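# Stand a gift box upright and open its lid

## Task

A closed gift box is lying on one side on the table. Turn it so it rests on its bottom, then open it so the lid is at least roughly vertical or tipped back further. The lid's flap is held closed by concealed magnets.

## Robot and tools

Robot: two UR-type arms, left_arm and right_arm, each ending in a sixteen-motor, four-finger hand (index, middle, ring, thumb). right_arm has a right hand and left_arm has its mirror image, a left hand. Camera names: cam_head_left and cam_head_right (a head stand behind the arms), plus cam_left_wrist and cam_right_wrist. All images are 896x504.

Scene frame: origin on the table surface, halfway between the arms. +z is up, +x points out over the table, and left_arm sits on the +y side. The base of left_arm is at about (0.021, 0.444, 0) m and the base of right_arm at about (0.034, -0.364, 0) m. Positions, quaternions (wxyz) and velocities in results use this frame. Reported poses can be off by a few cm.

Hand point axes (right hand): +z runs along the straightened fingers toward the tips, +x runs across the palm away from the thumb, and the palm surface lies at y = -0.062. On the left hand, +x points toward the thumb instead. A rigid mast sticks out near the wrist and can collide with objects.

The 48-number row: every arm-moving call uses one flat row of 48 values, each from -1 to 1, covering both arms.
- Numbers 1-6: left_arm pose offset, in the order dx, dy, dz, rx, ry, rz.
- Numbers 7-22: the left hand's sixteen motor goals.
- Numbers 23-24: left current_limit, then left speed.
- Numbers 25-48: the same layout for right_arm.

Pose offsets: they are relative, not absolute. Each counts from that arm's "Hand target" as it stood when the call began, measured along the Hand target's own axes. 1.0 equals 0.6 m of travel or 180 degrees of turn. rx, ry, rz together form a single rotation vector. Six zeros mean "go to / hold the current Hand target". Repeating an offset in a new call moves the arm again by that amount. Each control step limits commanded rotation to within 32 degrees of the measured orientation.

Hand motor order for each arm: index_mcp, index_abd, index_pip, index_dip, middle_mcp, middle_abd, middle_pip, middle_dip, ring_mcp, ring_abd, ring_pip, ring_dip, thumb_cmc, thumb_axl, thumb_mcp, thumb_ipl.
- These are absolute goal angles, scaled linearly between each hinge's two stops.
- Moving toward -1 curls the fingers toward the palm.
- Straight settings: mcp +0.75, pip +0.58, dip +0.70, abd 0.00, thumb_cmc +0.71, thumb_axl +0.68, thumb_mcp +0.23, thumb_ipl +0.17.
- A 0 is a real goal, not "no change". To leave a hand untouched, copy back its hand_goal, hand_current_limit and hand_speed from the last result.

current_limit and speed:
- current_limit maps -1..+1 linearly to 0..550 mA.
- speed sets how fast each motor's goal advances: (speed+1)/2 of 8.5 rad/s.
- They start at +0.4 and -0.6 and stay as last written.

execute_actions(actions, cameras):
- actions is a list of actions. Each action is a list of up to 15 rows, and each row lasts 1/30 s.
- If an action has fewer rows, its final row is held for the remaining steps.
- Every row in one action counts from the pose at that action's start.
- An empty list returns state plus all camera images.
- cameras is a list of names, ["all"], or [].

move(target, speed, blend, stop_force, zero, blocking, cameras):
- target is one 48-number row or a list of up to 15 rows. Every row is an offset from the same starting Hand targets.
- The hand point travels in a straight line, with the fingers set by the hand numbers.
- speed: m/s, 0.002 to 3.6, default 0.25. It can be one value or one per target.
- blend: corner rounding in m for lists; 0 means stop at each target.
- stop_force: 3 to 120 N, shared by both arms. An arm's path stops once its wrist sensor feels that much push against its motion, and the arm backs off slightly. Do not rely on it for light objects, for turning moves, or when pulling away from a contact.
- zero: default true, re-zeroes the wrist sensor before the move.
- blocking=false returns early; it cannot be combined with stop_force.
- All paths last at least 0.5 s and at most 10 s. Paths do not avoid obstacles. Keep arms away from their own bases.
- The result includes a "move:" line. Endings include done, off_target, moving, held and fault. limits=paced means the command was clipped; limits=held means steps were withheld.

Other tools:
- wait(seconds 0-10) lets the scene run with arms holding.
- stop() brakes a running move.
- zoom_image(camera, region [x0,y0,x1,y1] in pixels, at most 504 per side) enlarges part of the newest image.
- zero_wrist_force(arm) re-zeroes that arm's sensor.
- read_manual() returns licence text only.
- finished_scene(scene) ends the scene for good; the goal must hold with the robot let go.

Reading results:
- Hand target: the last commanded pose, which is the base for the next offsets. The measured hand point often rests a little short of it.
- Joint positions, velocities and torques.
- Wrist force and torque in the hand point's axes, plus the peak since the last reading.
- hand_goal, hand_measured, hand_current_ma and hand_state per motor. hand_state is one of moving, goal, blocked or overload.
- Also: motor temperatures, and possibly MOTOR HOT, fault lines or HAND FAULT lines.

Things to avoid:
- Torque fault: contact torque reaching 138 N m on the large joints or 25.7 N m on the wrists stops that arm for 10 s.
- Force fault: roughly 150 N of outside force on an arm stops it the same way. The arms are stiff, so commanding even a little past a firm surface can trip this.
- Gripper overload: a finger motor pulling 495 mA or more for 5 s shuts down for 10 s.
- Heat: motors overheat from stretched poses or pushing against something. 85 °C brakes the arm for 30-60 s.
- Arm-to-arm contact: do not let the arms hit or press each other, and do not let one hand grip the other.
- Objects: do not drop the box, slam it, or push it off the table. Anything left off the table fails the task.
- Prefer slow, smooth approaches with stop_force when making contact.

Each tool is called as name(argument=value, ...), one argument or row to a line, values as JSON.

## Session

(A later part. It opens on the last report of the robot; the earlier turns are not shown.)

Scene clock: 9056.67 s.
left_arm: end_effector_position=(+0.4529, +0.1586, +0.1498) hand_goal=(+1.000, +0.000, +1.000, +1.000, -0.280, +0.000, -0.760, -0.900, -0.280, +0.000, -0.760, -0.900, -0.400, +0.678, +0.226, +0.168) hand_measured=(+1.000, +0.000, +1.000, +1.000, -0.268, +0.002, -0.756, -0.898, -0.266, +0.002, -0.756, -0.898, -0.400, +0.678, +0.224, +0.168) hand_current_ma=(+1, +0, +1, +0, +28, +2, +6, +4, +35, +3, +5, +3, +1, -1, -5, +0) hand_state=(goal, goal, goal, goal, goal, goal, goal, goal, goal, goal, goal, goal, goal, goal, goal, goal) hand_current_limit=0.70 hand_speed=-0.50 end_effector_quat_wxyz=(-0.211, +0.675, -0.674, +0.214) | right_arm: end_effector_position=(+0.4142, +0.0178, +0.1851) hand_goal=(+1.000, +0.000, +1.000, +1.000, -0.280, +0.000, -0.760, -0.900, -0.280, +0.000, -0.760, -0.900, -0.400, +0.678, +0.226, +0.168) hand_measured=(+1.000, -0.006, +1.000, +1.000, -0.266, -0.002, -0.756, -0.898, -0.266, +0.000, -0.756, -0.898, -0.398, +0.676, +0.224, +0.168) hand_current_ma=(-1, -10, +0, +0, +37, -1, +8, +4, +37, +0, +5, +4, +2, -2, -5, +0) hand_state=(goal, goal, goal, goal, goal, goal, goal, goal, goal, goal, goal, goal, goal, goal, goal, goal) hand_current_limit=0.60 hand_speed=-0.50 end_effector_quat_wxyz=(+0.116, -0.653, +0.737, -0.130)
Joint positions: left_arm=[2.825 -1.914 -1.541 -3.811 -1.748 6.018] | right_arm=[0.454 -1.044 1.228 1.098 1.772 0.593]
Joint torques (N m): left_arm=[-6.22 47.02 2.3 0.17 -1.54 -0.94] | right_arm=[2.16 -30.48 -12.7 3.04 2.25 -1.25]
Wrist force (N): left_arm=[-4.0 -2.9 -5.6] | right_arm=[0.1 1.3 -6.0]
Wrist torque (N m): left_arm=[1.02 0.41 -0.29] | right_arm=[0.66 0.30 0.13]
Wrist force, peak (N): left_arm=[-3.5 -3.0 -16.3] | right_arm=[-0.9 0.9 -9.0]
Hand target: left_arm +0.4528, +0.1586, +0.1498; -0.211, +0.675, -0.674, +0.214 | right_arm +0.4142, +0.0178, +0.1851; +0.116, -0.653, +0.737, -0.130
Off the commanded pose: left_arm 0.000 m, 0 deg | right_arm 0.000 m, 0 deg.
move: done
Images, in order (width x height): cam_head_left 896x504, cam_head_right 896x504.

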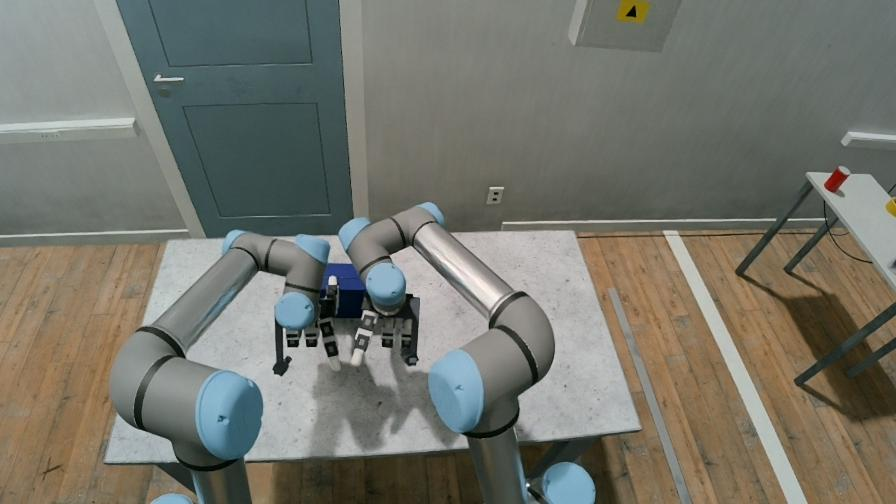

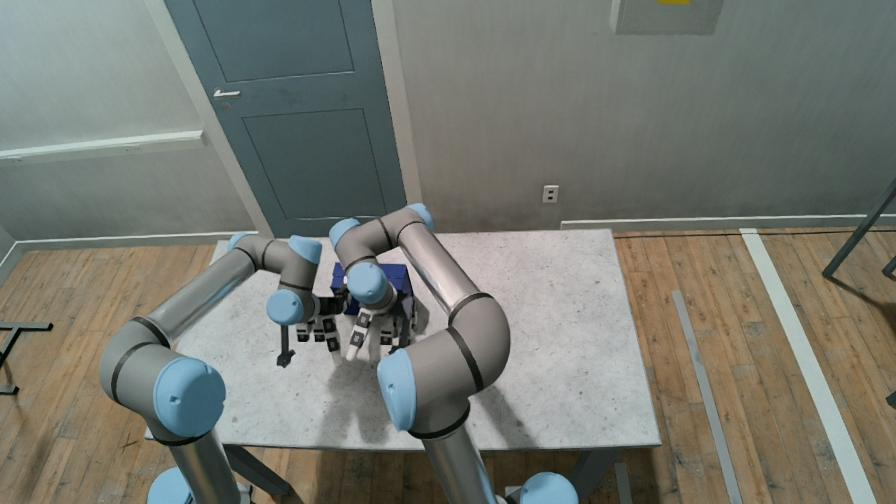

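move(
  target=[
    [0,-0.0096,-0.0137,0,0,0,1,0,1,1,-0.28,0,-0.76,-0.9,-0.28,0,-0.76,-0.9,-0.4,0.678,0.226,0.168,0.6,-0.5,0,-0.0171,-0.047,0,0,0,1,0,1,1,-0.28,0,-0.76,-0.9,-0.28,0,-0.76,-0.9,-0.4,0.678,0.226,0.168,0.6,-0.5],
    [-0.05,-0.0096,-0.0137,0,0,0,1,0,1,1,-0.28,0,-0.76,-0.9,-0.28,0,-0.76,-0.9,-0.4,0.678,0.226,0.168,0.6,-0.5,-0.075,-0.0328,-0.0413,0,0,0,1,0,1,1,1,0,1,1,-0.28,0,-0.76,-0.9,-0.4,0.678,0.226,0.168,0.6,-0.5],
  ],
  speed=0.1,
  cameras=["cam_head_left"],
)

move(
  target=[0,0,0,0,0,0,1,0,1,1,-0.28,0,-0.76,-0.9,-0.28,0,-0.76,-0.9,-0.4,0.678,0.226,0.168,0.6,-0.5,0,0.03,0.082,0,0,0,1,0,1,1,1,0,1,1,-0.28,0,-0.76,-0.9,-0.4,0.678,0.226,0.168,0.6,-0.5],
  speed=0.015,
  stop_force=25,
  cameras=["cam_head_left","cam_head_right"],
)

zoom_image(
  camera="cam_head_left",
  region=[280, 230, 430, 320],
)

zoom_image(
  camera="cam_head_right",
  region=[280, 230, 430, 320],
)

Scene clock: 9079.07 s.
left_arm: end_effector_position=(+0.4528, +0.1887, +0.1597) hand_goal=(+1.000, +0.000, +1.000, +1.000, -0.280, +0.000, -0.760, -0.900, -0.280, +0.000, -0.760, -0.900, -0.400, +0.678, +0.226, +0.168) hand_measured=(+0.994, +0.000, +1.000, +1.000, -0.268, +0.002, -0.756, -0.898, -0.266, +0.002, -0.756, -0.898, -0.400, +0.678, +0.224, +0.168) hand_current_ma=(-12, +0, +0, +0, +28, +2, +6, +4, +35, +3, +5, +3, +1, -1, -5, +0) hand_state=(goal, goal, goal, goal, goal, goal, goal, goal, goal, goal, goal, goal, goal, goal, goal, goal) hand_current_limit=0.60 hand_speed=-0.50 end_effector_quat_wxyz=(-0.211, +0.675, -0.674, +0.214) | right_arm: end_effector_position=(+0.4295, +0.0613, +0.2151) hand_goal=(+1.000, +0.000, +1.000, +1.000, +1.000, +0.000, +1.000, +1.000, -0.280, +0.000, -0.760, -0.900, -0.400, +0.678, +0.226, +0.168) hand_measured=(+0.994, -0.004, +1.000, +1.000, +0.986, -0.002, +0.992, +0.996, -0.266, +0.000, -0.756, -0.898, -0.398, +0.676, +0.224, +0.168) hand_current_ma=(-12, -4, +0, +0, -38, -1, -15, -7, +37, +0, +5, +4, +2, -2, -5, +0) hand_state=(goal, goal, goal, goal, goal, goal, goal, goal, goal, goal, goal, goal, goal, goal, goal, goal) hand_current_limit=0.60 hand_speed=-0.50 end_effector_quat_wxyz=(+0.116, -0.653, +0.737, -0.130)
Joint positions: left_arm=[2.892 -1.866 -1.578 -3.814 -1.71 6.075] | right_arm=[0.511 -0.94 0.987 1.246 1.788 0.648]
Joint torques (N m): left_arm=[7.06 48.09 5.71 1.37 1.53 1.65] | right_arm=[6.86 -30.07 -29.85 4.04 2.95 2.24]
Wrist force (N): left_arm=[-3.1 0.3 -4.1] | right_arm=[-0.1 -0.2 -5.2]
Wrist torque (N m): left_arm=[0.58 0.31 -0.32] | right_arm=[0.35 0.25 -0.05]
Wrist force, peak (N): left_arm=[-3.5 -4.0 -6.4] | right_arm=[0.2 1.2 -7.3]
Hand target: left_arm +0.4528, +0.1887, +0.1597; -0.211, +0.675, -0.674, +0.214 | right_arm +0.4295, +0.0613, +0.2151; +0.116, -0.653, +0.737, -0.130
Off the commanded pose: left_arm 0.000 m, 0 deg | right_arm 0.000 m, 0 deg.
move: done
Images, in order (width x height): cam_head_left 896x504.

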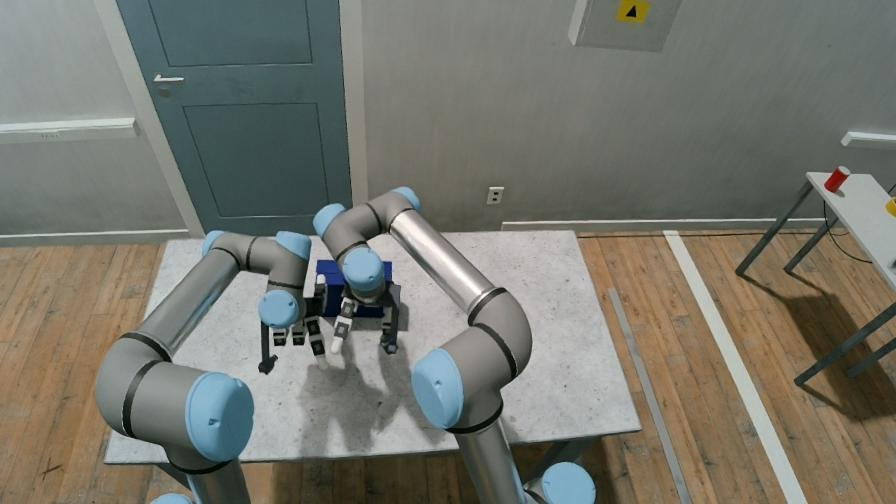

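Scene clock: 9083.53 s.
left_arm: end_effector_position=(+0.4528, +0.1887, +0.1597) hand_goal=(+1.000, +0.000, +1.000, +1.000, -0.280, +0.000, -0.760, -0.900, -0.280, +0.000, -0.760, -0.900, -0.400, +0.678, +0.226, +0.168) hand_measured=(+0.994, +0.000, +1.000, +1.000, -0.268, +0.002, -0.756, -0.898, -0.266, +0.002, -0.756, -0.898, -0.400, +0.678, +0.224, +0.168) hand_current_ma=(-12, +0, +0, +0, +28, +2, +6, +4, +35, +3, +5, +3, +1, -1, -5, +0) hand_state=(goal, goal, goal, goal, goal, goal, goal, goal, goal, goal, goal, goal, goal, goal, goal, goal) hand_current_limit=0.60 hand_speed=-0.50 end_effector_quat_wxyz=(-0.211, +0.675, -0.674, +0.214) | right_arm: end_effector_position=(+0.4295, +0.0613, +0.1628) hand_goal=(+1.000, +0.000, +1.000, +1.000, +1.000, +0.000, +1.000, +1.000, -0.280, +0.000, -0.760, -0.900, -0.400, +0.678, +0.226, +0.168) hand_measured=(+0.994, -0.004, +1.000, +1.000, +0.986, -0.002, +0.992, +0.996, -0.266, +0.000, -0.756, -0.898, -0.398, +0.676, +0.224, +0.168) hand_current_ma=(-12, -4, +0, +0, -38, -1, -15, -7, +37, +0, +5, +4, +2, -2, -5, +0) hand_state=(goal, goal, goal, goal, goal, goal, goal, goal, goal, goal, goal, goal, goal, goal, goal, goal) hand_current_limit=0.60 hand_speed=-0.50 end_effector_quat_wxyz=(+0.116, -0.653, +0.737, -0.130)
Joint positions: left_arm=[2.892 -1.866 -1.578 -3.814 -1.71 6.075] | right_arm=[0.511 -0.925 1.096 1.121 1.788 0.649]
Joint torques (N m): left_arm=[7.69 47.28 6.11 1.08 1.39 1.7] | right_arm=[5.97 -30.03 -11 0.28 2.54 1.98]
Wrist force (N): left_arm=[-3.3 0.1 -4.1] | right_arm=[0.0 -0.2 -5.2]
Wrist torque (N m): left_arm=[0.55 0.32 -0.32] | right_arm=[0.35 0.27 -0.08]
Wrist force, peak (N): left_arm=[-3.4 0.0 -4.5] | right_arm=[0.1 -0.2 -5.4]
Hand target: left_arm +0.4528, +0.1887, +0.1597; -0.211, +0.675, -0.674, +0.214 | right_arm +0.4295, +0.0613, +0.1628; +0.116, -0.653, +0.737, -0.130
Off the commanded pose: left_arm 0.000 m, 0 deg | right_arm 0.000 m, 0 deg.
move: done
Images, in order (width x height): cam_head_left 896x504, cam_head_right 896x504.

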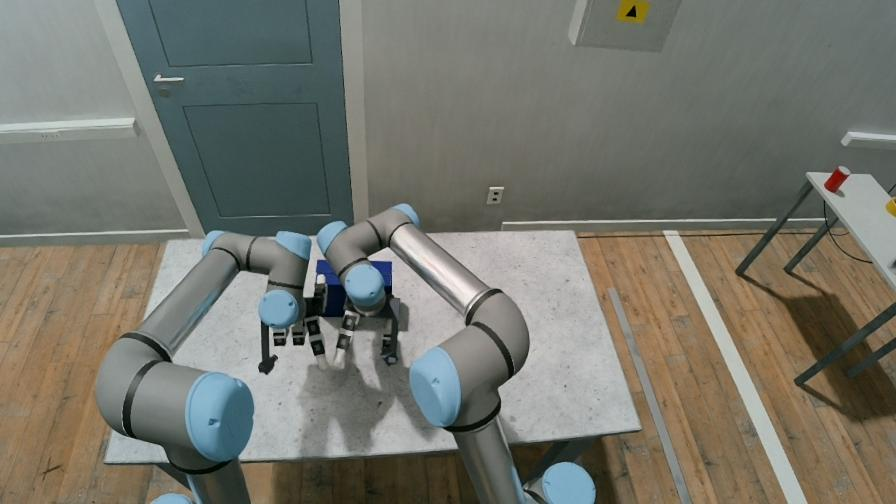

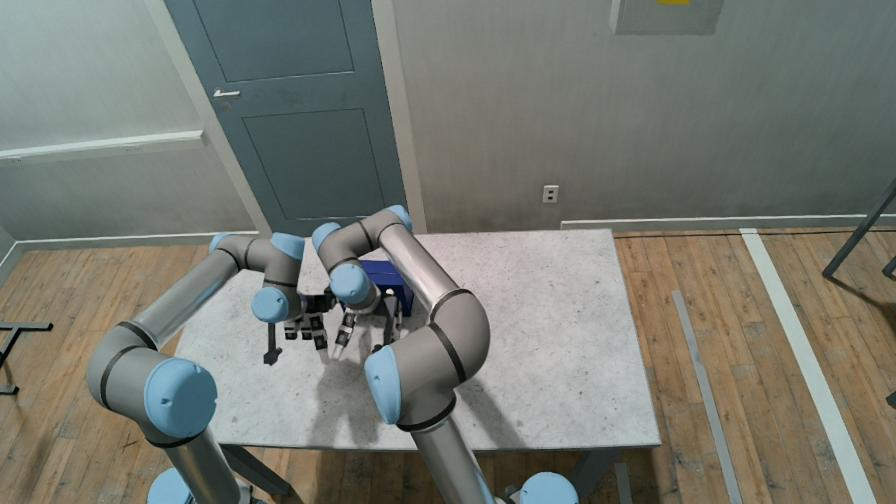

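Scaled by 3.360 from the camera's 896x504 image, which has a finer 1280x720 frame.

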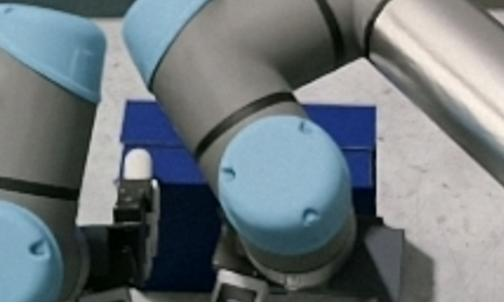

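Scaled by 3.360 from the camera's 896x504 image, which has a finer 1280x720 frame.

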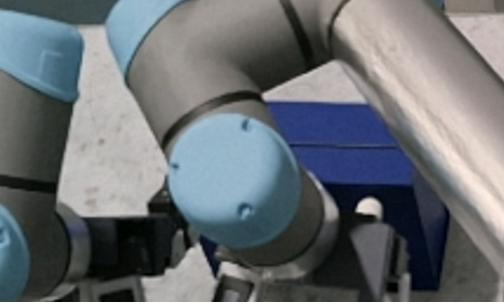

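move(
  target=[
    [0,0,0,0,0,0,1,0,1,1,-0.28,0,-0.76,-0.9,-0.28,0,-0.76,-0.9,-0.4,0.678,0.226,0.168,0.6,-0.5,0,-0.029,-0.0783,0,0,0,1,0,1,1,1,0,1,1,-0.28,0,-0.76,-0.9,-0.4,0.678,0.226,0.168,0.6,-0.5],
    [0,0,0,0,0,0,1,0,1,1,-0.28,0,-0.76,-0.9,-0.28,0,-0.76,-0.9,-0.4,0.678,0.226,0.168,0.6,-0.5,0,-0.077,-0.061,0,0,0,1,0,1,1,1,0,1,1,-0.28,0,-0.76,-0.9,-0.4,0.678,0.226,0.168,0.6,-0.5],
  ],
  speed=0.1,
)

move(
  target=[0,0,0,0,0,0,1,0,1,1,-0.28,0,-0.76,-0.9,-0.28,0,-0.76,-0.9,-0.4,0.678,0.226,0.168,0.6,-0.5,0,0.0205,0.0564,0,0,0,1,0,1,1,1,0,1,1,-0.28,0,-0.76,-0.9,-0.4,0.678,0.226,0.168,0.6,-0.5],
  speed=0.015,
  stop_force=25,
  cameras=["cam_head_left","cam_head_right"],
)

zoom_image(
  camera="cam_head_left",
  region=[280, 230, 430, 320],
)

zoom_image(
  camera="cam_head_right",
  region=[280, 230, 430, 320],
)

Scene clock: 9106.03 s.
left_arm: end_effector_position=(+0.4528, +0.1887, +0.1597) hand_goal=(+1.000, +0.000, +1.000, +1.000, -0.280, +0.000, -0.760, -0.900, -0.280, +0.000, -0.760, -0.900, -0.400, +0.678, +0.226, +0.168) hand_measured=(+0.994, +0.000, +1.000, +1.000, -0.268, +0.002, -0.756, -0.898, -0.266, +0.002, -0.756, -0.898, -0.400, +0.678, +0.224, +0.168) hand_current_ma=(-12, +0, +0, +0, +28, +2, +6, +4, +35, +3, +5, +3, +1, -1, -5, +0) hand_state=(goal, goal, goal, goal, goal, goal, goal, goal, goal, goal, goal, goal, goal, goal, goal, goal) hand_current_limit=0.60 hand_speed=-0.50 end_effector_quat_wxyz=(-0.211, +0.675, -0.674, +0.214) | right_arm: end_effector_position=(+0.4600, +0.0575, +0.2130) hand_goal=(+1.000, +0.000, +1.000, +1.000, +1.000, +0.000, +1.000, +1.000, -0.280, +0.000, -0.760, -0.900, -0.400, +0.678, +0.226, +0.168) hand_measured=(+0.994, -0.004, +1.000, +1.000, +0.986, -0.002, +0.992, +0.996, -0.266, +0.000, -0.756, -0.898, -0.398, +0.676, +0.224, +0.168) hand_current_ma=(-12, -4, +0, +0, -38, -1, -15, -7, +37, +0, +5, +4, +2, -2, -5, +0) hand_state=(goal, goal, goal, goal, goal, goal, goal, goal, goal, goal, goal, goal, goal, goal, goal, goal) hand_current_limit=0.60 hand_speed=-0.50 end_effector_quat_wxyz=(+0.116, -0.653, +0.737, -0.130)
Joint positions: left_arm=[2.892 -1.866 -1.578 -3.814 -1.71 6.075] | right_arm=[0.477 -0.883 0.897 1.273 1.778 0.615]
Joint torques (N m): left_arm=[8.44 47.94 5.55 1.18 1.3 1.54] | right_arm=[-6.27 -31.68 -31.02 3.98 -2.65 -1.75]
Wrist force (N): left_arm=[-3.1 0.0 -4.3] | right_arm=[0.1 -0.1 -4.7]
Wrist torque (N m): left_arm=[0.57 0.30 -0.30] | right_arm=[0.35 0.20 0.14]
Wrist force, peak (N): left_arm=[-3.2 0.1 -4.6] | right_arm=[0.2 -0.6 -5.6]
Hand target: left_arm +0.4528, +0.1887, +0.1597; -0.211, +0.675, -0.674, +0.214 | right_arm +0.4601, +0.0575, +0.2130; +0.116, -0.653, +0.737, -0.130
Off the commanded pose: left_arm 0.000 m, 0 deg | right_arm 0.000 m, 0 deg.
move: done

Scene clock: 9108.80 s.
left_arm: end_effector_position=(+0.4528, +0.1887, +0.1597) hand_goal=(+1.000, +0.000, +1.000, +1.000, -0.280, +0.000, -0.760, -0.900, -0.280, +0.000, -0.760, -0.900, -0.400, +0.678, +0.226, +0.168) hand_measured=(+0.994, +0.000, +1.000, +1.000, -0.268, +0.002, -0.756, -0.898, -0.266, +0.002, -0.756, -0.898, -0.400, +0.678, +0.224, +0.168) hand_current_ma=(-12, +0, +0, +0, +28, +2, +6, +4, +35, +3, +5, +3, +1, -1, -5, +0) hand_state=(goal, goal, goal, goal, goal, goal, goal, goal, goal, goal, goal, goal, goal, goal, goal, goal) hand_current_limit=0.60 hand_speed=-0.50 end_effector_quat_wxyz=(-0.211, +0.675, -0.674, +0.214) | right_arm: end_effector_position=(+0.4602, +0.0575, +0.1887) hand_goal=(+1.000, +0.000, +1.000, +1.000, +1.000, +0.000, +1.000, +1.000, -0.280, +0.000, -0.760, -0.900, -0.400, +0.678, +0.226, +0.168) hand_measured=(+1.002, -0.004, +1.002, +1.000, +1.002, -0.002, +1.002, +1.000, -0.266, +0.000, -0.756, -0.898, -0.398, +0.676, +0.224, +0.168) hand_current_ma=(+2, -4, +2, +1, +2, -2, +2, +1, +37, +0, +5, +4, +2, -2, -5, +0) hand_state=(goal, goal, goal, goal, goal, goal, goal, goal, goal, goal, goal, goal, goal, goal, goal, goal) hand_current_limit=0.60 hand_speed=-0.50 end_effector_quat_wxyz=(+0.116, -0.653, +0.737, -0.131)
Joint positions: left_arm=[2.892 -1.866 -1.578 -3.814 -1.71 6.075] | right_arm=[0.477 -0.88 0.953 1.213 1.778 0.615]
Joint torques (N m): left_arm=[7.32 47.06 6.67 0.98 1.28 1.45] | right_arm=[-6.99 -16.85 -22.92 2.63 -2.19 -1.56]
Wrist force (N): left_arm=[-3.2 0.1 -4.2] | right_arm=[0.2 1.7 -29.3]
Wrist torque (N m): left_arm=[0.57 0.32 -0.32] | right_arm=[3.90 0.31 0.17]
Wrist force, peak (N): left_arm=[-3.4 0.0 -4.5] | right_arm=[0.4 1.5 -41.5]
Hand target: left_arm +0.4528, +0.1887, +0.1597; -0.211, +0.675, -0.674, +0.214 | right_arm +0.4602, +0.0575, +0.1887; +0.116, -0.653, +0.737, -0.131 (not the last commanded pose)
Off the commanded pose: left_arm 0.000 m, 0 deg | right_arm 0.012 m, 0 deg.
move: contact (right_arm)
Images, in order (width x height): cam_head_left 896x504, cam_head_right 896x504.

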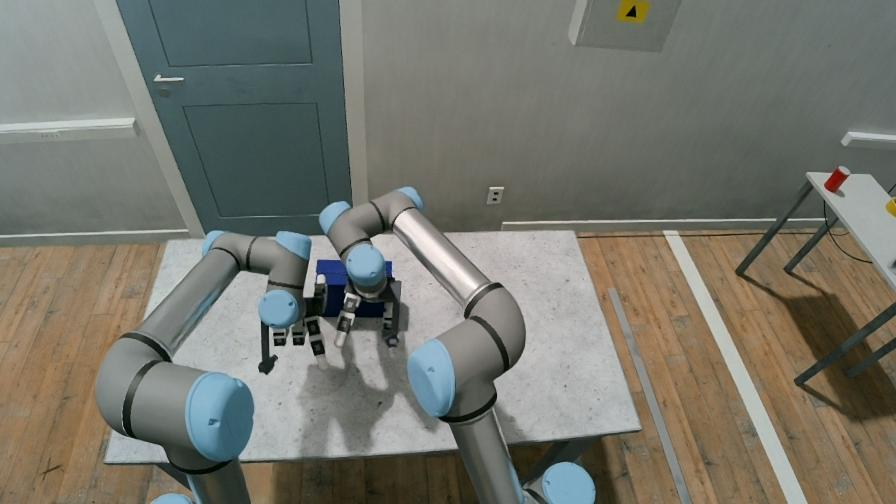

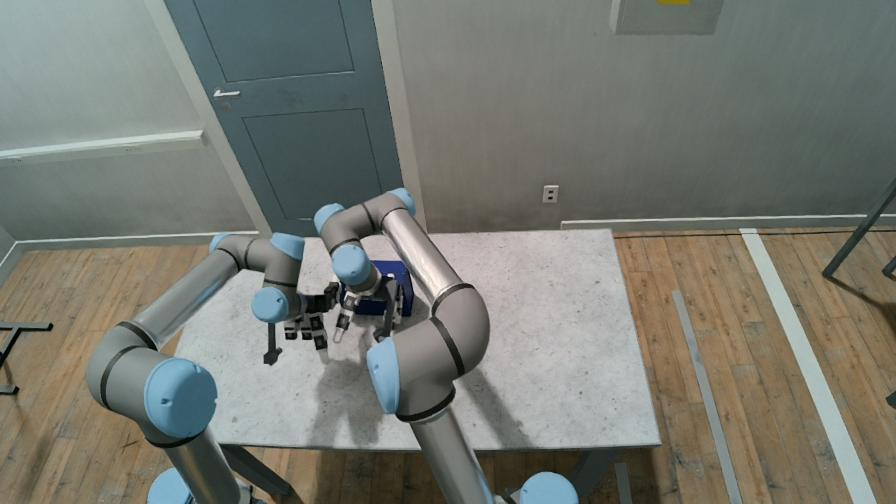

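Scaled by 3.360 from the camera's 896x504 image, which has a finer 1280x720 frame.

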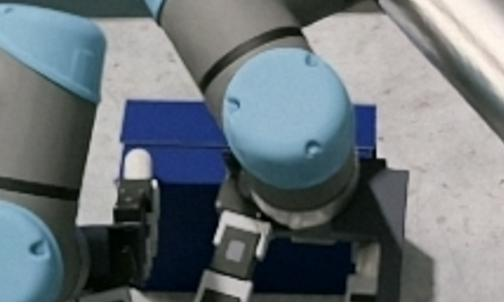

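Scaled by 3.360 from the camera's 896x504 image, which has a finer 1280x720 frame.

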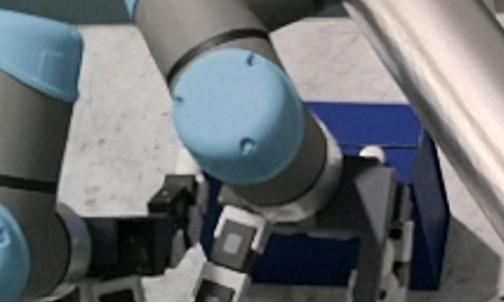

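move(
  target=[0,0,0,0,0,0,1,0,1,1,-0.28,0,-0.76,-0.9,-0.28,0,-0.76,-0.9,-0.4,0.678,0.226,0.168,0.6,-0.5,0,0.0057,0.0157,0,0,0,1,0,1,1,1,0,1,1,-0.28,0,-0.76,-0.9,-0.4,0.678,0.226,0.168,0.6,-0.5],
  speed=0.015,
  stop_force=35,
)

move(
  target=[
    [0,0.0086,0.0123,0,0,0,1,0,1,1,-0.28,0,-0.76,-0.9,-0.28,0,-0.76,-0.9,-0.4,0.678,0.226,0.168,0.7,-0.5,0,0,0,0,0,0,1,0,1,1,1,0,1,1,-0.28,0,-0.76,-0.9,-0.4,0.678,0.226,0.168,0.6,-0.5],
    [0,-0.0187,0.0314,0,0,0,1,0,1,1,-0.28,0,-0.76,-0.9,-0.28,0,-0.76,-0.9,-0.4,0.678,0.226,0.168,0.7,-0.5,0,0,0,0,0,0,1,0,1,1,1,0,1,1,-0.28,0,-0.76,-0.9,-0.4,0.678,0.226,0.168,0.6,-0.5],
  ],
  speed=0.015,
  stop_force=25,
  cameras=["cam_head_left","cam_head_right"],
)

zoom_image(
  camera="cam_head_left",
  region=[280, 230, 430, 320],
)

Scene clock: 9125.97 s.
left_arm: end_effector_position=(+0.4528, +0.1887, +0.1597) hand_goal=(+1.000, +0.000, +1.000, +1.000, -0.280, +0.000, -0.760, -0.900, -0.280, +0.000, -0.760, -0.900, -0.400, +0.678, +0.226, +0.168) hand_measured=(+0.994, +0.000, +1.000, +1.000, -0.268, +0.002, -0.756, -0.898, -0.266, +0.002, -0.756, -0.898, -0.400, +0.678, +0.224, +0.168) hand_current_ma=(-12, +0, +0, +0, +28, +2, +6, +4, +35, +3, +5, +3, +1, -1, -5, +0) hand_state=(goal, goal, goal, goal, goal, goal, goal, goal, goal, goal, goal, goal, goal, goal, goal, goal) hand_current_limit=0.60 hand_speed=-0.50 end_effector_quat_wxyz=(-0.211, +0.675, -0.674, +0.214) | right_arm: end_effector_position=(+0.4602, +0.0576, +0.1871) hand_goal=(+1.000, +0.000, +1.000, +1.000, +1.000, +0.000, +1.000, +1.000, -0.280, +0.000, -0.760, -0.900, -0.400, +0.678, +0.226, +0.168) hand_measured=(+1.004, -0.004, +1.002, +1.002, +1.004, -0.002, +1.004, +1.002, -0.266, +0.000, -0.756, -0.898, -0.398, +0.676, +0.224, +0.168) hand_current_ma=(+6, -7, +5, +2, +7, -4, +5, +2, +37, +0, +5, +4, +2, -2, -5, +0) hand_state=(goal, goal, goal, goal, goal, goal, goal, goal, goal, goal, goal, goal, goal, goal, goal, goal) hand_current_limit=0.60 hand_speed=-0.50 end_effector_quat_wxyz=(+0.116, -0.653, +0.737, -0.131)
Joint positions: left_arm=[2.892 -1.866 -1.578 -3.814 -1.71 6.075] | right_arm=[0.477 -0.88 0.957 1.209 1.778 0.615]
Joint torques (N m): left_arm=[7.16 47.96 6.55 1.07 1.26 1.29] | right_arm=[-13.4 -3.1 -10.45 0.87 -2.12 -1.16]
Wrist force (N): left_arm=[-3.1 0.1 -4.0] | right_arm=[-0.2 3.9 -67.9]
Wrist torque (N m): left_arm=[0.54 0.31 -0.31] | right_arm=[9.40 0.35 0.14]
Wrist force, peak (N): left_arm=[-3.3 -0.1 -4.5] | right_arm=[0.5 4.2 -77.5]
Hand target: left_arm +0.4528, +0.1887, +0.1597; -0.211, +0.675, -0.674, +0.214 | right_arm +0.4602, +0.0576, +0.1871; +0.116, -0.653, +0.737, -0.131 (not the last commanded pose)
Off the commanded pose: left_arm 0.000 m, 0 deg | right_arm 0.008 m, 0 deg.
move: contact (right_arm)

Scene clock: 9128.90 s.
left_arm: end_effector_position=(+0.4728, +0.1886, +0.1507) hand_goal=(+1.000, +0.000, +1.000, +1.000, -0.280, +0.000, -0.760, -0.900, -0.280, +0.000, -0.760, -0.900, -0.400, +0.678, +0.226, +0.168) hand_measured=(+1.000, +0.000, +1.000, +1.000, -0.268, +0.002, -0.756, -0.898, -0.266, +0.002, -0.756, -0.898, -0.400, +0.678, +0.224, +0.168) hand_current_ma=(+0, +0, +0, +0, +28, +2, +6, +4, +35, +3, +5, +3, +1, -1, -5, +0) hand_state=(goal, goal, goal, goal, goal, goal, goal, goal, goal, goal, goal, goal, goal, goal, goal, goal) hand_current_limit=0.70 hand_speed=-0.50 end_effector_quat_wxyz=(-0.211, +0.675, -0.674, +0.214) | right_arm: end_effector_position=(+0.4602, +0.0576, +0.1871) hand_goal=(+1.000, +0.000, +1.000, +1.000, +1.000, +0.000, +1.000, +1.000, -0.280, +0.000, -0.760, -0.900, -0.400, +0.678, +0.226, +0.168) hand_measured=(+1.004, -0.004, +1.002, +1.002, +1.004, -0.002, +1.004, +1.002, -0.266, +0.000, -0.756, -0.898, -0.398, +0.676, +0.224, +0.168) hand_current_ma=(+6, -7, +5, +2, +7, -4, +5, +2, +37, +0, +5, +4, +2, -2, -5, +0) hand_state=(goal, goal, goal, goal, goal, goal, goal, goal, goal, goal, goal, goal, goal, goal, goal, goal) hand_current_limit=0.60 hand_speed=-0.50 end_effector_quat_wxyz=(+0.116, -0.653, +0.737, -0.131)
Joint positions: left_arm=[2.904 -1.912 -1.539 -3.805 -1.704 6.085] | right_arm=[0.477 -0.88 0.957 1.209 1.778 0.615]
Joint torques (N m): left_arm=[6.31 22.87 27.04 -3.21 1.67 1.74] | right_arm=[-15.11 -17.26 -9.93 0.75 -2.14 -1.01]
Wrist force (N): left_arm=[-3.4 0.4 -5.3] | right_arm=[0.0 3.5 -67.6]
Wrist torque (N m): left_arm=[0.74 0.37 -0.32] | right_arm=[9.35 0.32 0.14]
Wrist force, peak (N): left_arm=[-3.5 -0.2 -6.1] | right_arm=[0.3 3.2 -69.0]
Hand target: left_arm +0.4728, +0.1886, +0.1507; -0.211, +0.675, -0.674, +0.214 | right_arm +0.4602, +0.0576, +0.1871; +0.116, -0.653, +0.737, -0.131
Off the commanded pose: left_arm 0.000 m, 0 deg | right_arm 0.000 m, 0 deg.
move: done
Images, in order (width x height): cam_head_left 896x504, cam_head_right 896x504.

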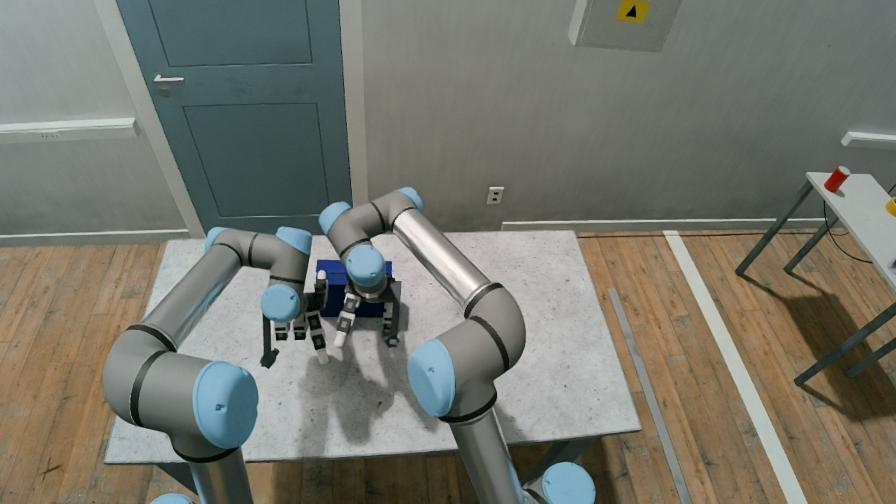

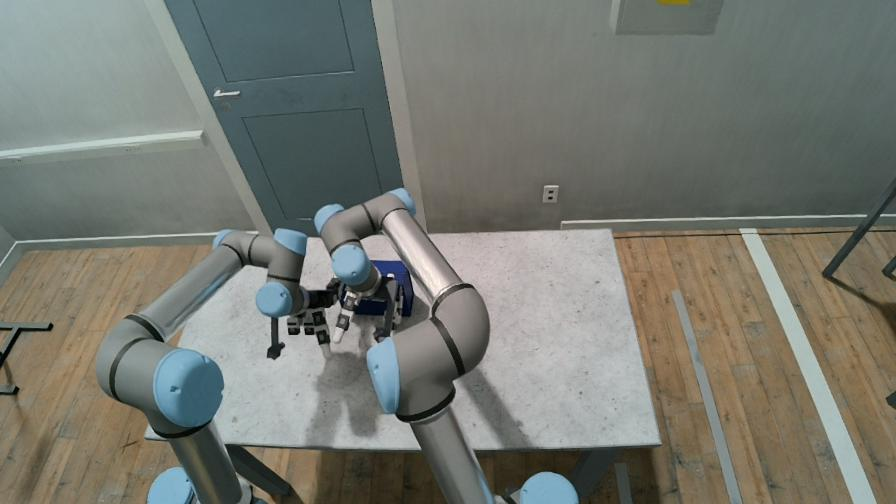

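Scaled by 3.360 from the camera's 896x504 image, which has a finer 1280x720 frame.

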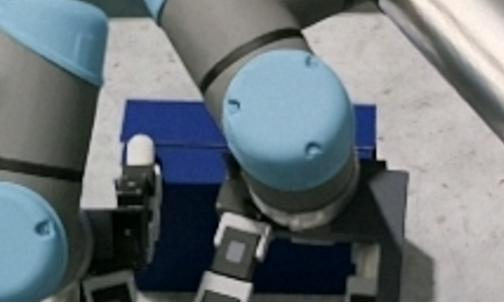

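move(
  target=[0,-0.0273,0.0191,0,0,0,1,0,1,1,-0.28,0,-0.76,-0.9,-0.28,0,-0.76,-0.9,-0.4,0.678,0.226,0.168,0.7,-0.5,0,0,0,0,0,0,1,0,1,1,1,0,1,1,-0.28,0,-0.76,-0.9,-0.4,0.678,0.226,0.168,0.6,-0.5],
  speed=0.01,
  stop_force=25,
  cameras=["cam_head_left"],
)

zoom_image(
  camera="cam_head_left",
  region=[280, 230, 430, 320],
)

Scene clock: 9140.47 s.
left_arm: end_effector_position=(+0.4928, +0.1886, +0.1507) hand_goal=(+1.000, +0.000, +1.000, +1.000, -0.280, +0.000, -0.760, -0.900, -0.280, +0.000, -0.760, -0.900, -0.400, +0.678, +0.226, +0.168) hand_measured=(+1.002, +0.016, +1.002, +1.000, -0.268, +0.002, -0.756, -0.898, -0.266, +0.002, -0.756, -0.898, -0.400, +0.678, +0.224, +0.168) hand_current_ma=(+3, +28, +1, +0, +28, +2, +6, +4, +34, +3, +5, +3, +1, -1, -5, +0) hand_state=(goal, goal, goal, goal, goal, goal, goal, goal, goal, goal, goal, goal, goal, goal, goal, goal) hand_current_limit=0.70 hand_speed=-0.50 end_effector_quat_wxyz=(-0.211, +0.675, -0.674, +0.214) | right_arm: end_effector_position=(+0.4602, +0.0576, +0.1871) hand_goal=(+1.000, +0.000, +1.000, +1.000, +1.000, +0.000, +1.000, +1.000, -0.280, +0.000, -0.760, -0.900, -0.400, +0.678, +0.226, +0.168) hand_measured=(+1.004, -0.002, +1.002, +1.002, +1.004, +0.000, +1.002, +1.002, -0.266, +0.000, -0.756, -0.898, -0.398, +0.676, +0.224, +0.168) hand_current_ma=(+7, -1, +4, +2, +7, +0, +5, +2, +36, +0, +5, +4, +2, -2, -5, +0) hand_state=(goal, goal, goal, goal, goal, goal, goal, goal, goal, goal, goal, goal, goal, goal, goal, goal) hand_current_limit=0.60 hand_speed=-0.50 end_effector_quat_wxyz=(+0.116, -0.653, +0.737, -0.131)
Joint positions: left_arm=[2.914 -1.953 -1.482 -3.82 -1.698 6.093] | right_arm=[0.477 -0.88 0.957 1.209 1.778 0.615]
Joint torques (N m): left_arm=[9.99 8.23 24.04 -1.48 1.15 1.64] | right_arm=[9.8 -17.08 -3.84 7.98 -2.25 -1.01]
Wrist force (N): left_arm=[-6.3 -0.4 -31.8] | right_arm=[-1.1 -24.8 -40.6]
Wrist torque (N m): left_arm=[4.02 1.07 -0.67] | right_arm=[7.02 0.53 0.30]
Wrist force, peak (N): left_arm=[-6.5 -0.4 -32.0] | right_arm=[0.2 3.1 -68.9]
Hand target: left_arm +0.4928, +0.1886, +0.1507; -0.211, +0.675, -0.674, +0.214 | right_arm +0.4602, +0.0576, +0.1871; +0.116, -0.653, +0.737, -0.131
Off the commanded pose: left_arm 0.000 m, 0 deg | right_arm 0.000 m, 0 deg.
move: done
Images, in order (width x height): cam_head_left 896x504.

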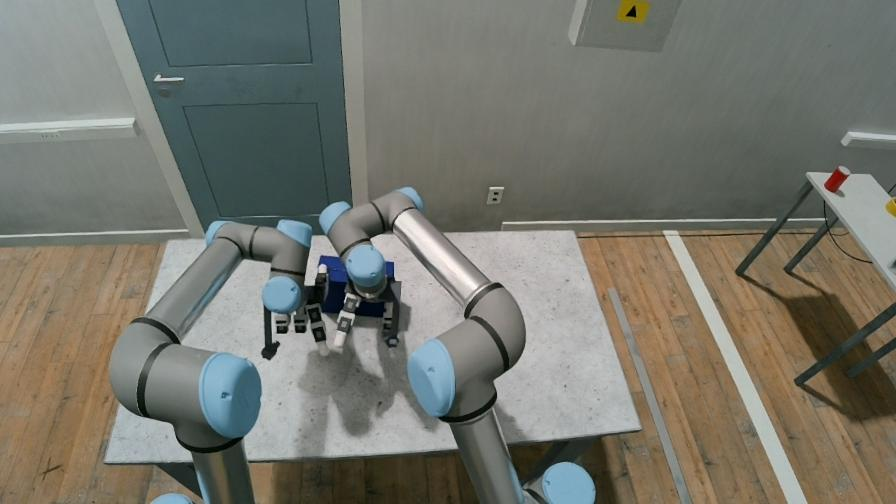

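Scaled by 3.360 from the camera's 896x504 image, which has a finer 1280x720 frame.

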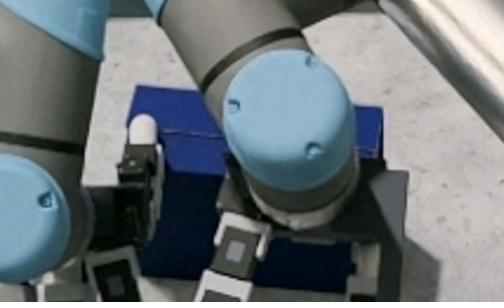

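move(
  target=[
    [0,0.0273,-0.0191,0,0,0,1,0,1,1,-0.28,0,-0.76,-0.9,-0.28,0,-0.76,-0.9,-0.4,0.678,0.226,0.168,0.6,-0.5,0,0,0,0,0,0,1,0,1,1,1,0,1,1,-0.28,0,-0.76,-0.9,-0.4,0.678,0.226,0.168,0.6,-0.5],
    [0,-0.0114,-0.0874,0,0,0,1,0,1,1,-0.28,0,-0.76,-0.9,-0.28,0,-0.76,-0.9,-0.4,0.678,0.226,0.168,0.6,-0.5,0,-0.0285,-0.0783,0,0,0,1,0,1,1,1,0,1,1,-0.28,0,-0.76,-0.9,-0.4,0.678,0.226,0.168,0.6,-0.5],
  ],
  speed=0.05,
)

move(
  target=[
    [-0.15,0.02,-0.1,-0.194,0,0,1,0,1,1,-0.28,0,-0.76,-0.9,-0.28,0,-0.76,-0.9,-0.4,0.678,0.226,0.168,0.6,-0.5,0.2,0.05,-0.15,-0.111,0,0,1,0,1,1,1,0,1,1,-0.28,0,-0.76,-0.9,-0.4,0.678,0.226,0.168,0.6,-0.5],
  ],
  cameras=["cam_head_left"],
)

zoom_image(
  camera="cam_head_left",
  region=[280, 230, 430, 340],
)

Scene clock: 9287.57 s.
left_arm: end_effector_position=(+0.4683, +0.1888, +0.1975) hand_goal=(+1.000, +0.000, +1.000, +1.000, -0.280, +0.000, -0.760, -0.900, -0.280, +0.000, -0.760, -0.900, -0.400, +0.678, +0.226, +0.168) hand_measured=(+0.994, +0.004, +1.000, +1.000, -0.268, +0.002, -0.756, -0.898, -0.266, +0.002, -0.756, -0.898, -0.400, +0.678, +0.224, +0.168) hand_current_ma=(-12, +5, +0, +0, +28, +2, +6, +4, +34, +3, +5, +3, +1, -1, -5, +0) hand_state=(goal, goal, goal, goal, goal, goal, goal, goal, goal, goal, goal, goal, goal, goal, goal, goal) hand_current_limit=0.60 hand_speed=-0.50 end_effector_quat_wxyz=(-0.211, +0.675, -0.674, +0.214) | right_arm: end_effector_position=(+0.4601, +0.0575, +0.2370) hand_goal=(+1.000, +0.000, +1.000, +1.000, +1.000, +0.000, +1.000, +1.000, -0.280, +0.000, -0.760, -0.900, -0.400, +0.678, +0.226, +0.168) hand_measured=(+0.994, +0.000, +1.000, +1.000, +0.996, +0.000, +1.000, +1.000, -0.266, +0.000, -0.756, -0.898, -0.398, +0.676, +0.224, +0.168) hand_current_ma=(-11, +0, +0, +0, -10, +0, +0, +0, +36, +0, +5, +4, +2, -2, -5, +0) hand_state=(goal, goal, goal, goal, goal, goal, goal, goal, goal, goal, goal, goal, goal, goal, goal, goal) hand_current_limit=0.60 hand_speed=-0.50 end_effector_quat_wxyz=(+0.116, -0.653, +0.737, -0.130)
Joint positions: left_arm=[2.902 -1.875 -1.466 -3.915 -1.705 6.083] | right_arm=[0.477 -0.882 0.833 1.334 1.778 0.615]
Joint torques (N m): left_arm=[-6.55 48.93 28.42 -3.1 -1.68 -1.05] | right_arm=[3.96 -31.74 -30.76 4.09 0.62 0.9]
Wrist force (N): left_arm=[-2.8 0.9 -4.1] | right_arm=[1.2 1.1 -4.7]
Wrist torque (N m): left_arm=[0.68 0.29 -0.14] | right_arm=[0.48 0.04 0.30]
Wrist force, peak (N): left_arm=[-6.3 -0.4 -32.1] | right_arm=[-1.2 -17.3 -46.0]
Hand target: left_arm +0.4683, +0.1888, +0.1976; -0.211, +0.675, -0.674, +0.214 | right_arm +0.4601, +0.0575, +0.2371; +0.116, -0.653, +0.737, -0.131
Off the commanded pose: left_arm 0.000 m, 0 deg | right_arm 0.000 m, 0 deg.
move: done

Scene clock: 9289.47 s.
left_arm: end_effector_position=(+0.4241, +0.2789, +0.2395) hand_goal=(+1.000, +0.000, +1.000, +1.000, -0.280, +0.000, -0.760, -0.900, -0.280, +0.000, -0.760, -0.900, -0.400, +0.678, +0.226, +0.168) hand_measured=(+0.994, +0.004, +1.000, +1.000, -0.268, +0.002, -0.756, -0.898, -0.266, +0.002, -0.756, -0.898, -0.400, +0.678, +0.224, +0.168) hand_current_ma=(-12, +4, +0, +0, +28, +2, +6, +4, +34, +3, +5, +3, +1, -1, -5, +0) hand_state=(goal, goal, goal, goal, goal, goal, goal, goal, goal, goal, goal, goal, goal, goal, goal, goal) hand_current_limit=0.60 hand_speed=-0.50 end_effector_quat_wxyz=(+0.001, +0.707, -0.707, +0.002) | right_arm: end_effector_position=(+0.3869, -0.0544, +0.3112) hand_goal=(+1.000, +0.000, +1.000, +1.000, +1.000, +0.000, +1.000, +1.000, -0.280, +0.000, -0.760, -0.900, -0.400, +0.678, +0.226, +0.168) hand_measured=(+0.994, +0.000, +1.000, +1.000, +0.996, +0.000, +1.000, +1.000, -0.266, +0.000, -0.756, -0.898, -0.398, +0.676, +0.224, +0.168) hand_current_ma=(-11, +0, +0, +0, -10, +0, +0, +0, +36, +0, +5, +4, +2, -2, -5, +0) hand_state=(goal, goal, goal, goal, goal, goal, goal, goal, goal, goal, goal, goal, goal, goal, goal, goal) hand_current_limit=0.60 hand_speed=-0.50 end_effector_quat_wxyz=(+0.001, -0.663, +0.749, -0.001)
Joint positions: left_arm=[3.125 -2.069 -1.242 -4.54 -1.567 6.266] | right_arm=[0.259 -1.07 1.055 1.583 1.571 0.427]
Joint torques (N m): left_arm=[7.83 28.35 25.79 -4.79 -1.75 1.56] | right_arm=[-5.93 -49.29 -11.32 4.38 -3.16 -1.88]
Wrist force (N): left_arm=[-2.6 1.1 -3.7] | right_arm=[1.2 0.8 -4.6]
Wrist torque (N m): left_arm=[0.58 0.24 -0.30] | right_arm=[0.55 0.06 0.29]
Wrist force, peak (N): left_arm=[-2.9 0.9 -4.2] | right_arm=[1.1 1.0 -5.0]
Hand target: left_arm +0.4241, +0.2790, +0.2395; +0.001, +0.707, -0.707, +0.002 | right_arm +0.3868, -0.0545, +0.3112; +0.001, -0.663, +0.749, -0.001
Off the commanded pose: left_arm 0.000 m, 0 deg | right_arm 0.000 m, 0 deg.
move: done
Images, in order (width x height): cam_head_left 896x504.

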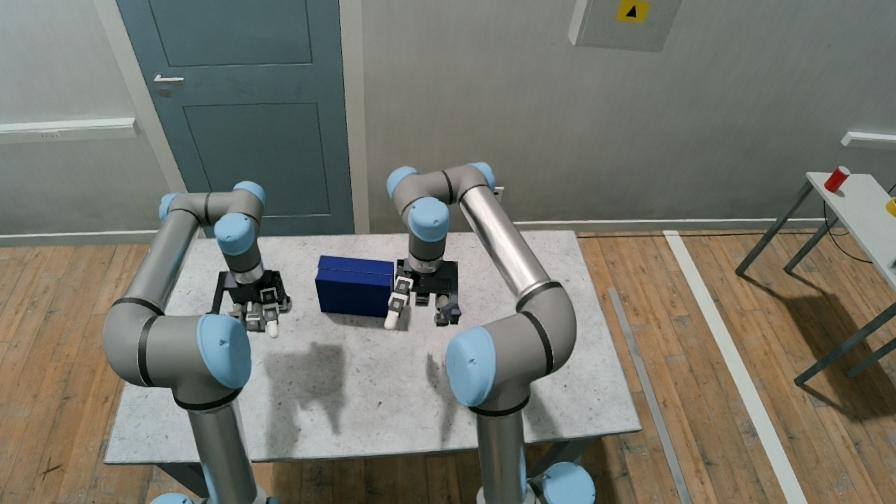

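Scaled by 3.360 from the camera's 896x504 image, which has a finer 1280x720 frame.

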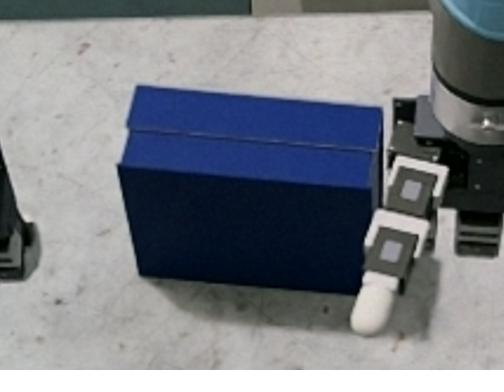

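move(
  target=[
    [-0.05,0,-0.1,0,0,-0.461,0.342,0,0.577,0.696,-0.28,0,-0.76,-0.9,-0.28,0,-0.76,-0.9,0.7,0.678,0.226,0.168,0.6,-0.5,0.1,0,-0.05,0,0,0.5,0.342,0,0.577,0.696,-0.28,0,-0.76,-0.9,-0.28,0,-0.76,-0.9,0.7,0.678,0.226,0.168,0.6,-0.5],
    [0,-0.393,-0.1,0,0,-0.461,0.342,0,0.577,0.696,-0.28,0,-0.76,-0.9,-0.28,0,-0.76,-0.9,0.7,0.678,0.226,0.168,0.6,-0.5,0.0277,-0.362,-0.05,0,0,0.5,0.342,0,0.577,0.696,-0.28,0,-0.76,-0.9,-0.28,0,-0.76,-0.9,0.7,0.678,0.226,0.168,0.6,-0.5],
    [0.04,-0.393,0.011,0,0,-0.461,0.342,0,0.577,0.696,-0.28,0,-0.76,-0.9,-0.28,0,-0.76,-0.9,0.7,0.678,0.226,0.168,0.6,-0.5,0.0277,-0.362,0.13,0,0,0.5,0.342,0,0.577,0.696,-0.28,0,-0.76,-0.9,-0.28,0,-0.76,-0.9,0.7,0.678,0.226,0.168,0.6,-0.5],
  ],
  cameras=["cam_head_left"],
)

zoom_image(
  camera="cam_head_left",
  region=[230, 220, 480, 350],
)

Scene clock: 9331.03 s.
left_arm: end_effector_position=(+0.6599, +0.2549, +0.2334) hand_goal=(+0.342, +0.000, +0.578, +0.696, -0.280, +0.000, -0.760, -0.900, -0.280, +0.000, -0.760, -0.900, +0.700, +0.678, +0.226, +0.168) hand_measured=(+0.350, +0.004, +0.580, +0.698, -0.268, +0.002, -0.756, -0.898, -0.266, +0.002, -0.756, -0.898, +0.698, +0.678, +0.224, +0.168) hand_current_ma=(+17, +4, +4, +4, +28, +2, +6, +4, +34, +3, +5, +3, -3, -1, -5, +0) hand_state=(goal, goal, goal, goal, goal, goal, goal, goal, goal, goal, goal, goal, goal, goal, goal, goal) hand_current_limit=0.60 hand_speed=-0.50 end_effector_quat_wxyz=(+0.002, +0.998, -0.061, +0.001) | right_arm: end_effector_position=(+0.6006, -0.0973, +0.2338) hand_goal=(+0.342, +0.000, +0.578, +0.696, -0.280, +0.000, -0.760, -0.900, -0.280, +0.000, -0.760, -0.900, +0.700, +0.678, +0.226, +0.168) hand_measured=(+0.350, +0.000, +0.580, +0.700, -0.264, +0.000, -0.756, -0.898, -0.266, +0.000, -0.756, -0.898, +0.698, +0.676, +0.224, +0.168) hand_current_ma=(+20, +0, +5, +5, +40, +0, +6, +4, +36, +0, +5, +4, -4, -2, -5, +0) hand_state=(goal, goal, goal, goal, goal, goal, goal, goal, goal, goal, goal, goal, goal, goal, goal, goal) hand_current_limit=0.60 hand_speed=-0.50 end_effector_quat_wxyz=(+0.001, +0.061, +0.998, +0.000)
Joint positions: left_arm=[3.194 -2.457 -0.605 -4.791 -1.567 4.886] | right_arm=[0.048 -0.921 1.016 1.473 1.571 1.787]
Joint torques (N m): left_arm=[-6.95 71.34 5.31 -0.27 1.87 -1.03] | right_arm=[-6.45 -29.97 -10.55 0.56 -3.2 2.29]
Wrist force (N): left_arm=[-2.8 1.1 -3.6] | right_arm=[1.2 0.5 -4.9]
Wrist torque (N m): left_arm=[0.56 0.24 -0.18] | right_arm=[0.62 0.08 0.16]
Wrist force, peak (N): left_arm=[-2.9 1.1 -4.7] | right_arm=[1.0 0.6 -6.2]
Hand target: left_arm +0.6599, +0.2549, +0.2333; +0.002, +0.998, -0.061, +0.001 | right_arm +0.6006, -0.0973, +0.2337; +0.001, +0.061, +0.998, +0.000
Off the commanded pose: left_arm 0.000 m, 0 deg | right_arm 0.000 m, 0 deg.
move: done
Images, in order (width x height): cam_head_left 896x504.

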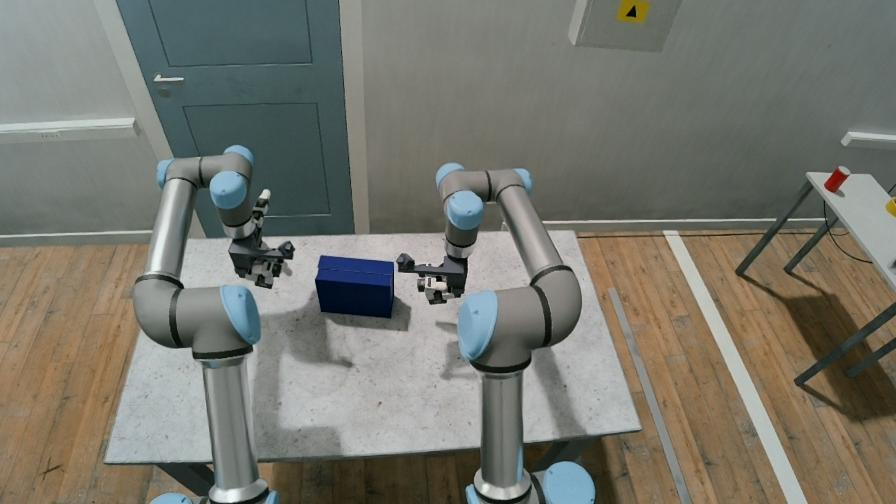

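Scaled by 2.016 from the camera's 896x504 image, which has a finer 1280x720 frame.

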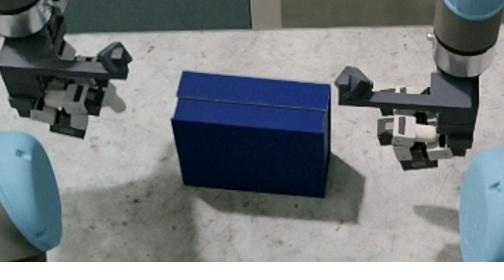

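move(
  target=[
    [0.006,0.1,0,0,0,0,0.342,0,0.577,0.696,-0.28,0,-0.76,-0.9,-0.28,0,-0.76,-0.9,0.7,0.678,0.226,0.168,0.75,-0.5,0.003,0.115,0,0,0,0,0.342,0,0.577,0.696,-0.28,0,-0.76,-0.9,-0.28,0,-0.76,-0.9,0.7,0.678,0.226,0.168,0.75,-0.5],
    [0.006,0.139,0,0,0,0,0.342,0,0.577,0.696,-0.28,0,-0.76,-0.9,-0.28,0,-0.76,-0.9,0.7,0.678,0.226,0.168,0.75,-0.5,0.003,0.156,0,0,0,0,0.342,0,0.577,0.696,-0.28,0,-0.76,-0.9,-0.28,0,-0.76,-0.9,0.7,0.678,0.226,0.168,0.75,-0.5],
    [0.006,0.139,0,0,0,0,0.28,0,0.577,0.696,-0.28,0,-0.76,-0.9,-0.28,0,-0.76,-0.9,0.7,0.678,0.226,0.168,0.75,-0.5,0.003,0.156,0,0,0,0,0.28,0,0.577,0.696,-0.28,0,-0.76,-0.9,-0.28,0,-0.76,-0.9,0.7,0.678,0.226,0.168,0.75,-0.5],
  ],
  speed=0.05,
  cameras=["cam_head_left"],
)

zoom_image(
  camera="cam_head_left",
  region=[230, 220, 480, 350],
)

Scene clock: 9352.30 s.
left_arm: end_effector_position=(+0.6532, +0.1716, +0.2336) hand_goal=(+0.280, +0.000, +0.578, +0.696, -0.280, +0.000, -0.760, -0.900, -0.280, +0.000, -0.760, -0.900, +0.700, +0.678, +0.226, +0.168) hand_measured=(+0.380, +0.004, +0.602, +0.706, -0.268, +0.002, -0.756, -0.898, -0.266, +0.002, -0.756, -0.898, +0.698, +0.678, +0.224, +0.168) hand_current_ma=(+385, +4, +59, +19, +28, +2, +6, +4, +34, +3, +5, +3, -3, -1, -5, +0) hand_state=(blocked, goal, blocked, goal, goal, goal, goal, goal, goal, goal, goal, goal, goal, goal, goal, goal) hand_current_limit=0.75 hand_speed=-0.50 end_effector_quat_wxyz=(+0.002, +0.998, -0.061, +0.001) | right_arm: end_effector_position=(+0.6102, -0.0042, +0.2338) hand_goal=(+0.280, +0.000, +0.578, +0.696, -0.280, +0.000, -0.760, -0.900, -0.280, +0.000, -0.760, -0.900, +0.700, +0.678, +0.226, +0.168) hand_measured=(+0.388, +0.000, +0.602, +0.706, -0.264, +0.000, -0.756, -0.898, -0.266, +0.000, -0.756, -0.898, +0.698, +0.676, +0.224, +0.168) hand_current_ma=(+441, +0, +63, +23, +40, +0, +6, +4, +36, +0, +5, +4, -4, -2, -5, +0) hand_state=(blocked, goal, blocked, goal, goal, goal, goal, goal, goal, goal, goal, goal, goal, goal, goal, goal) hand_current_limit=0.75 hand_speed=-0.50 end_effector_quat_wxyz=(+0.001, +0.061, +0.998, +0.000)
Joint positions: left_arm=[3.061 -2.512 -0.501 -4.839 -1.567 4.753] | right_arm=[0.206 -0.78 0.775 1.574 1.571 1.945]
Joint torques (N m): left_arm=[-9.3 43.06 27.15 -4.52 0.15 -0.94] | right_arm=[9.34 -32.46 -29.65 3.69 1.54 2.1]
Wrist force (N): left_arm=[-2.6 -3.4 -7.2] | right_arm=[1.3 -3.9 -7.9]
Wrist torque (N m): left_arm=[0.99 0.29 -0.27] | right_arm=[1.01 -0.01 0.16]
Wrist force, peak (N): left_arm=[-2.6 -3.4 -7.2] | right_arm=[1.2 -4.0 -8.3]
Hand target: left_arm +0.6532, +0.1716, +0.2336; +0.002, +0.998, -0.061, +0.001 | right_arm +0.6102, -0.0042, +0.2338; +0.001, +0.061, +0.998, +0.000
Off the commanded pose: left_arm 0.000 m, 0 deg | right_arm 0.000 m, 0 deg.
move: done
Images, in order (width x height): cam_head_left 896x504.

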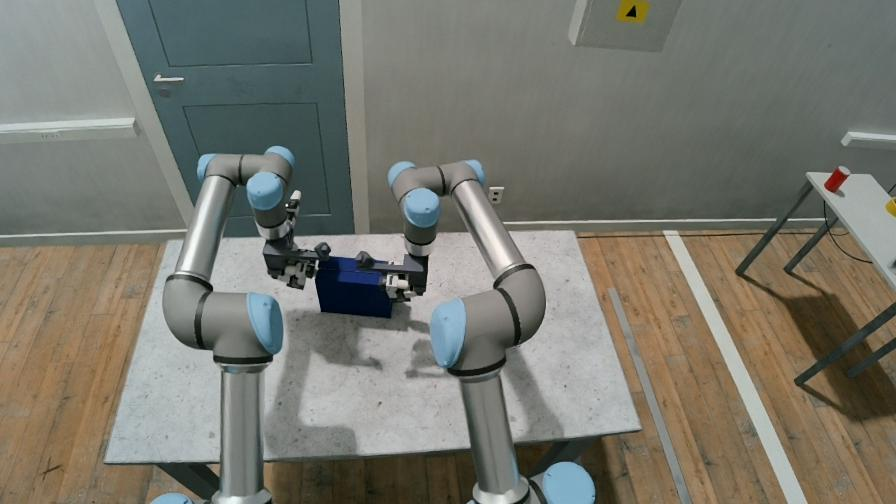

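Scaled by 2.016 from the camera's 896x504 image, which has a finer 1280x720 frame.

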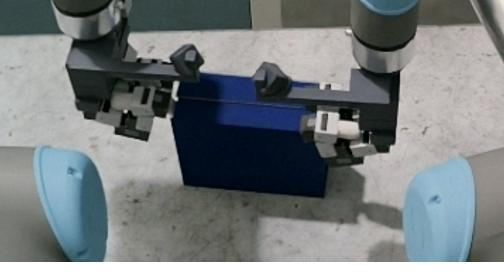

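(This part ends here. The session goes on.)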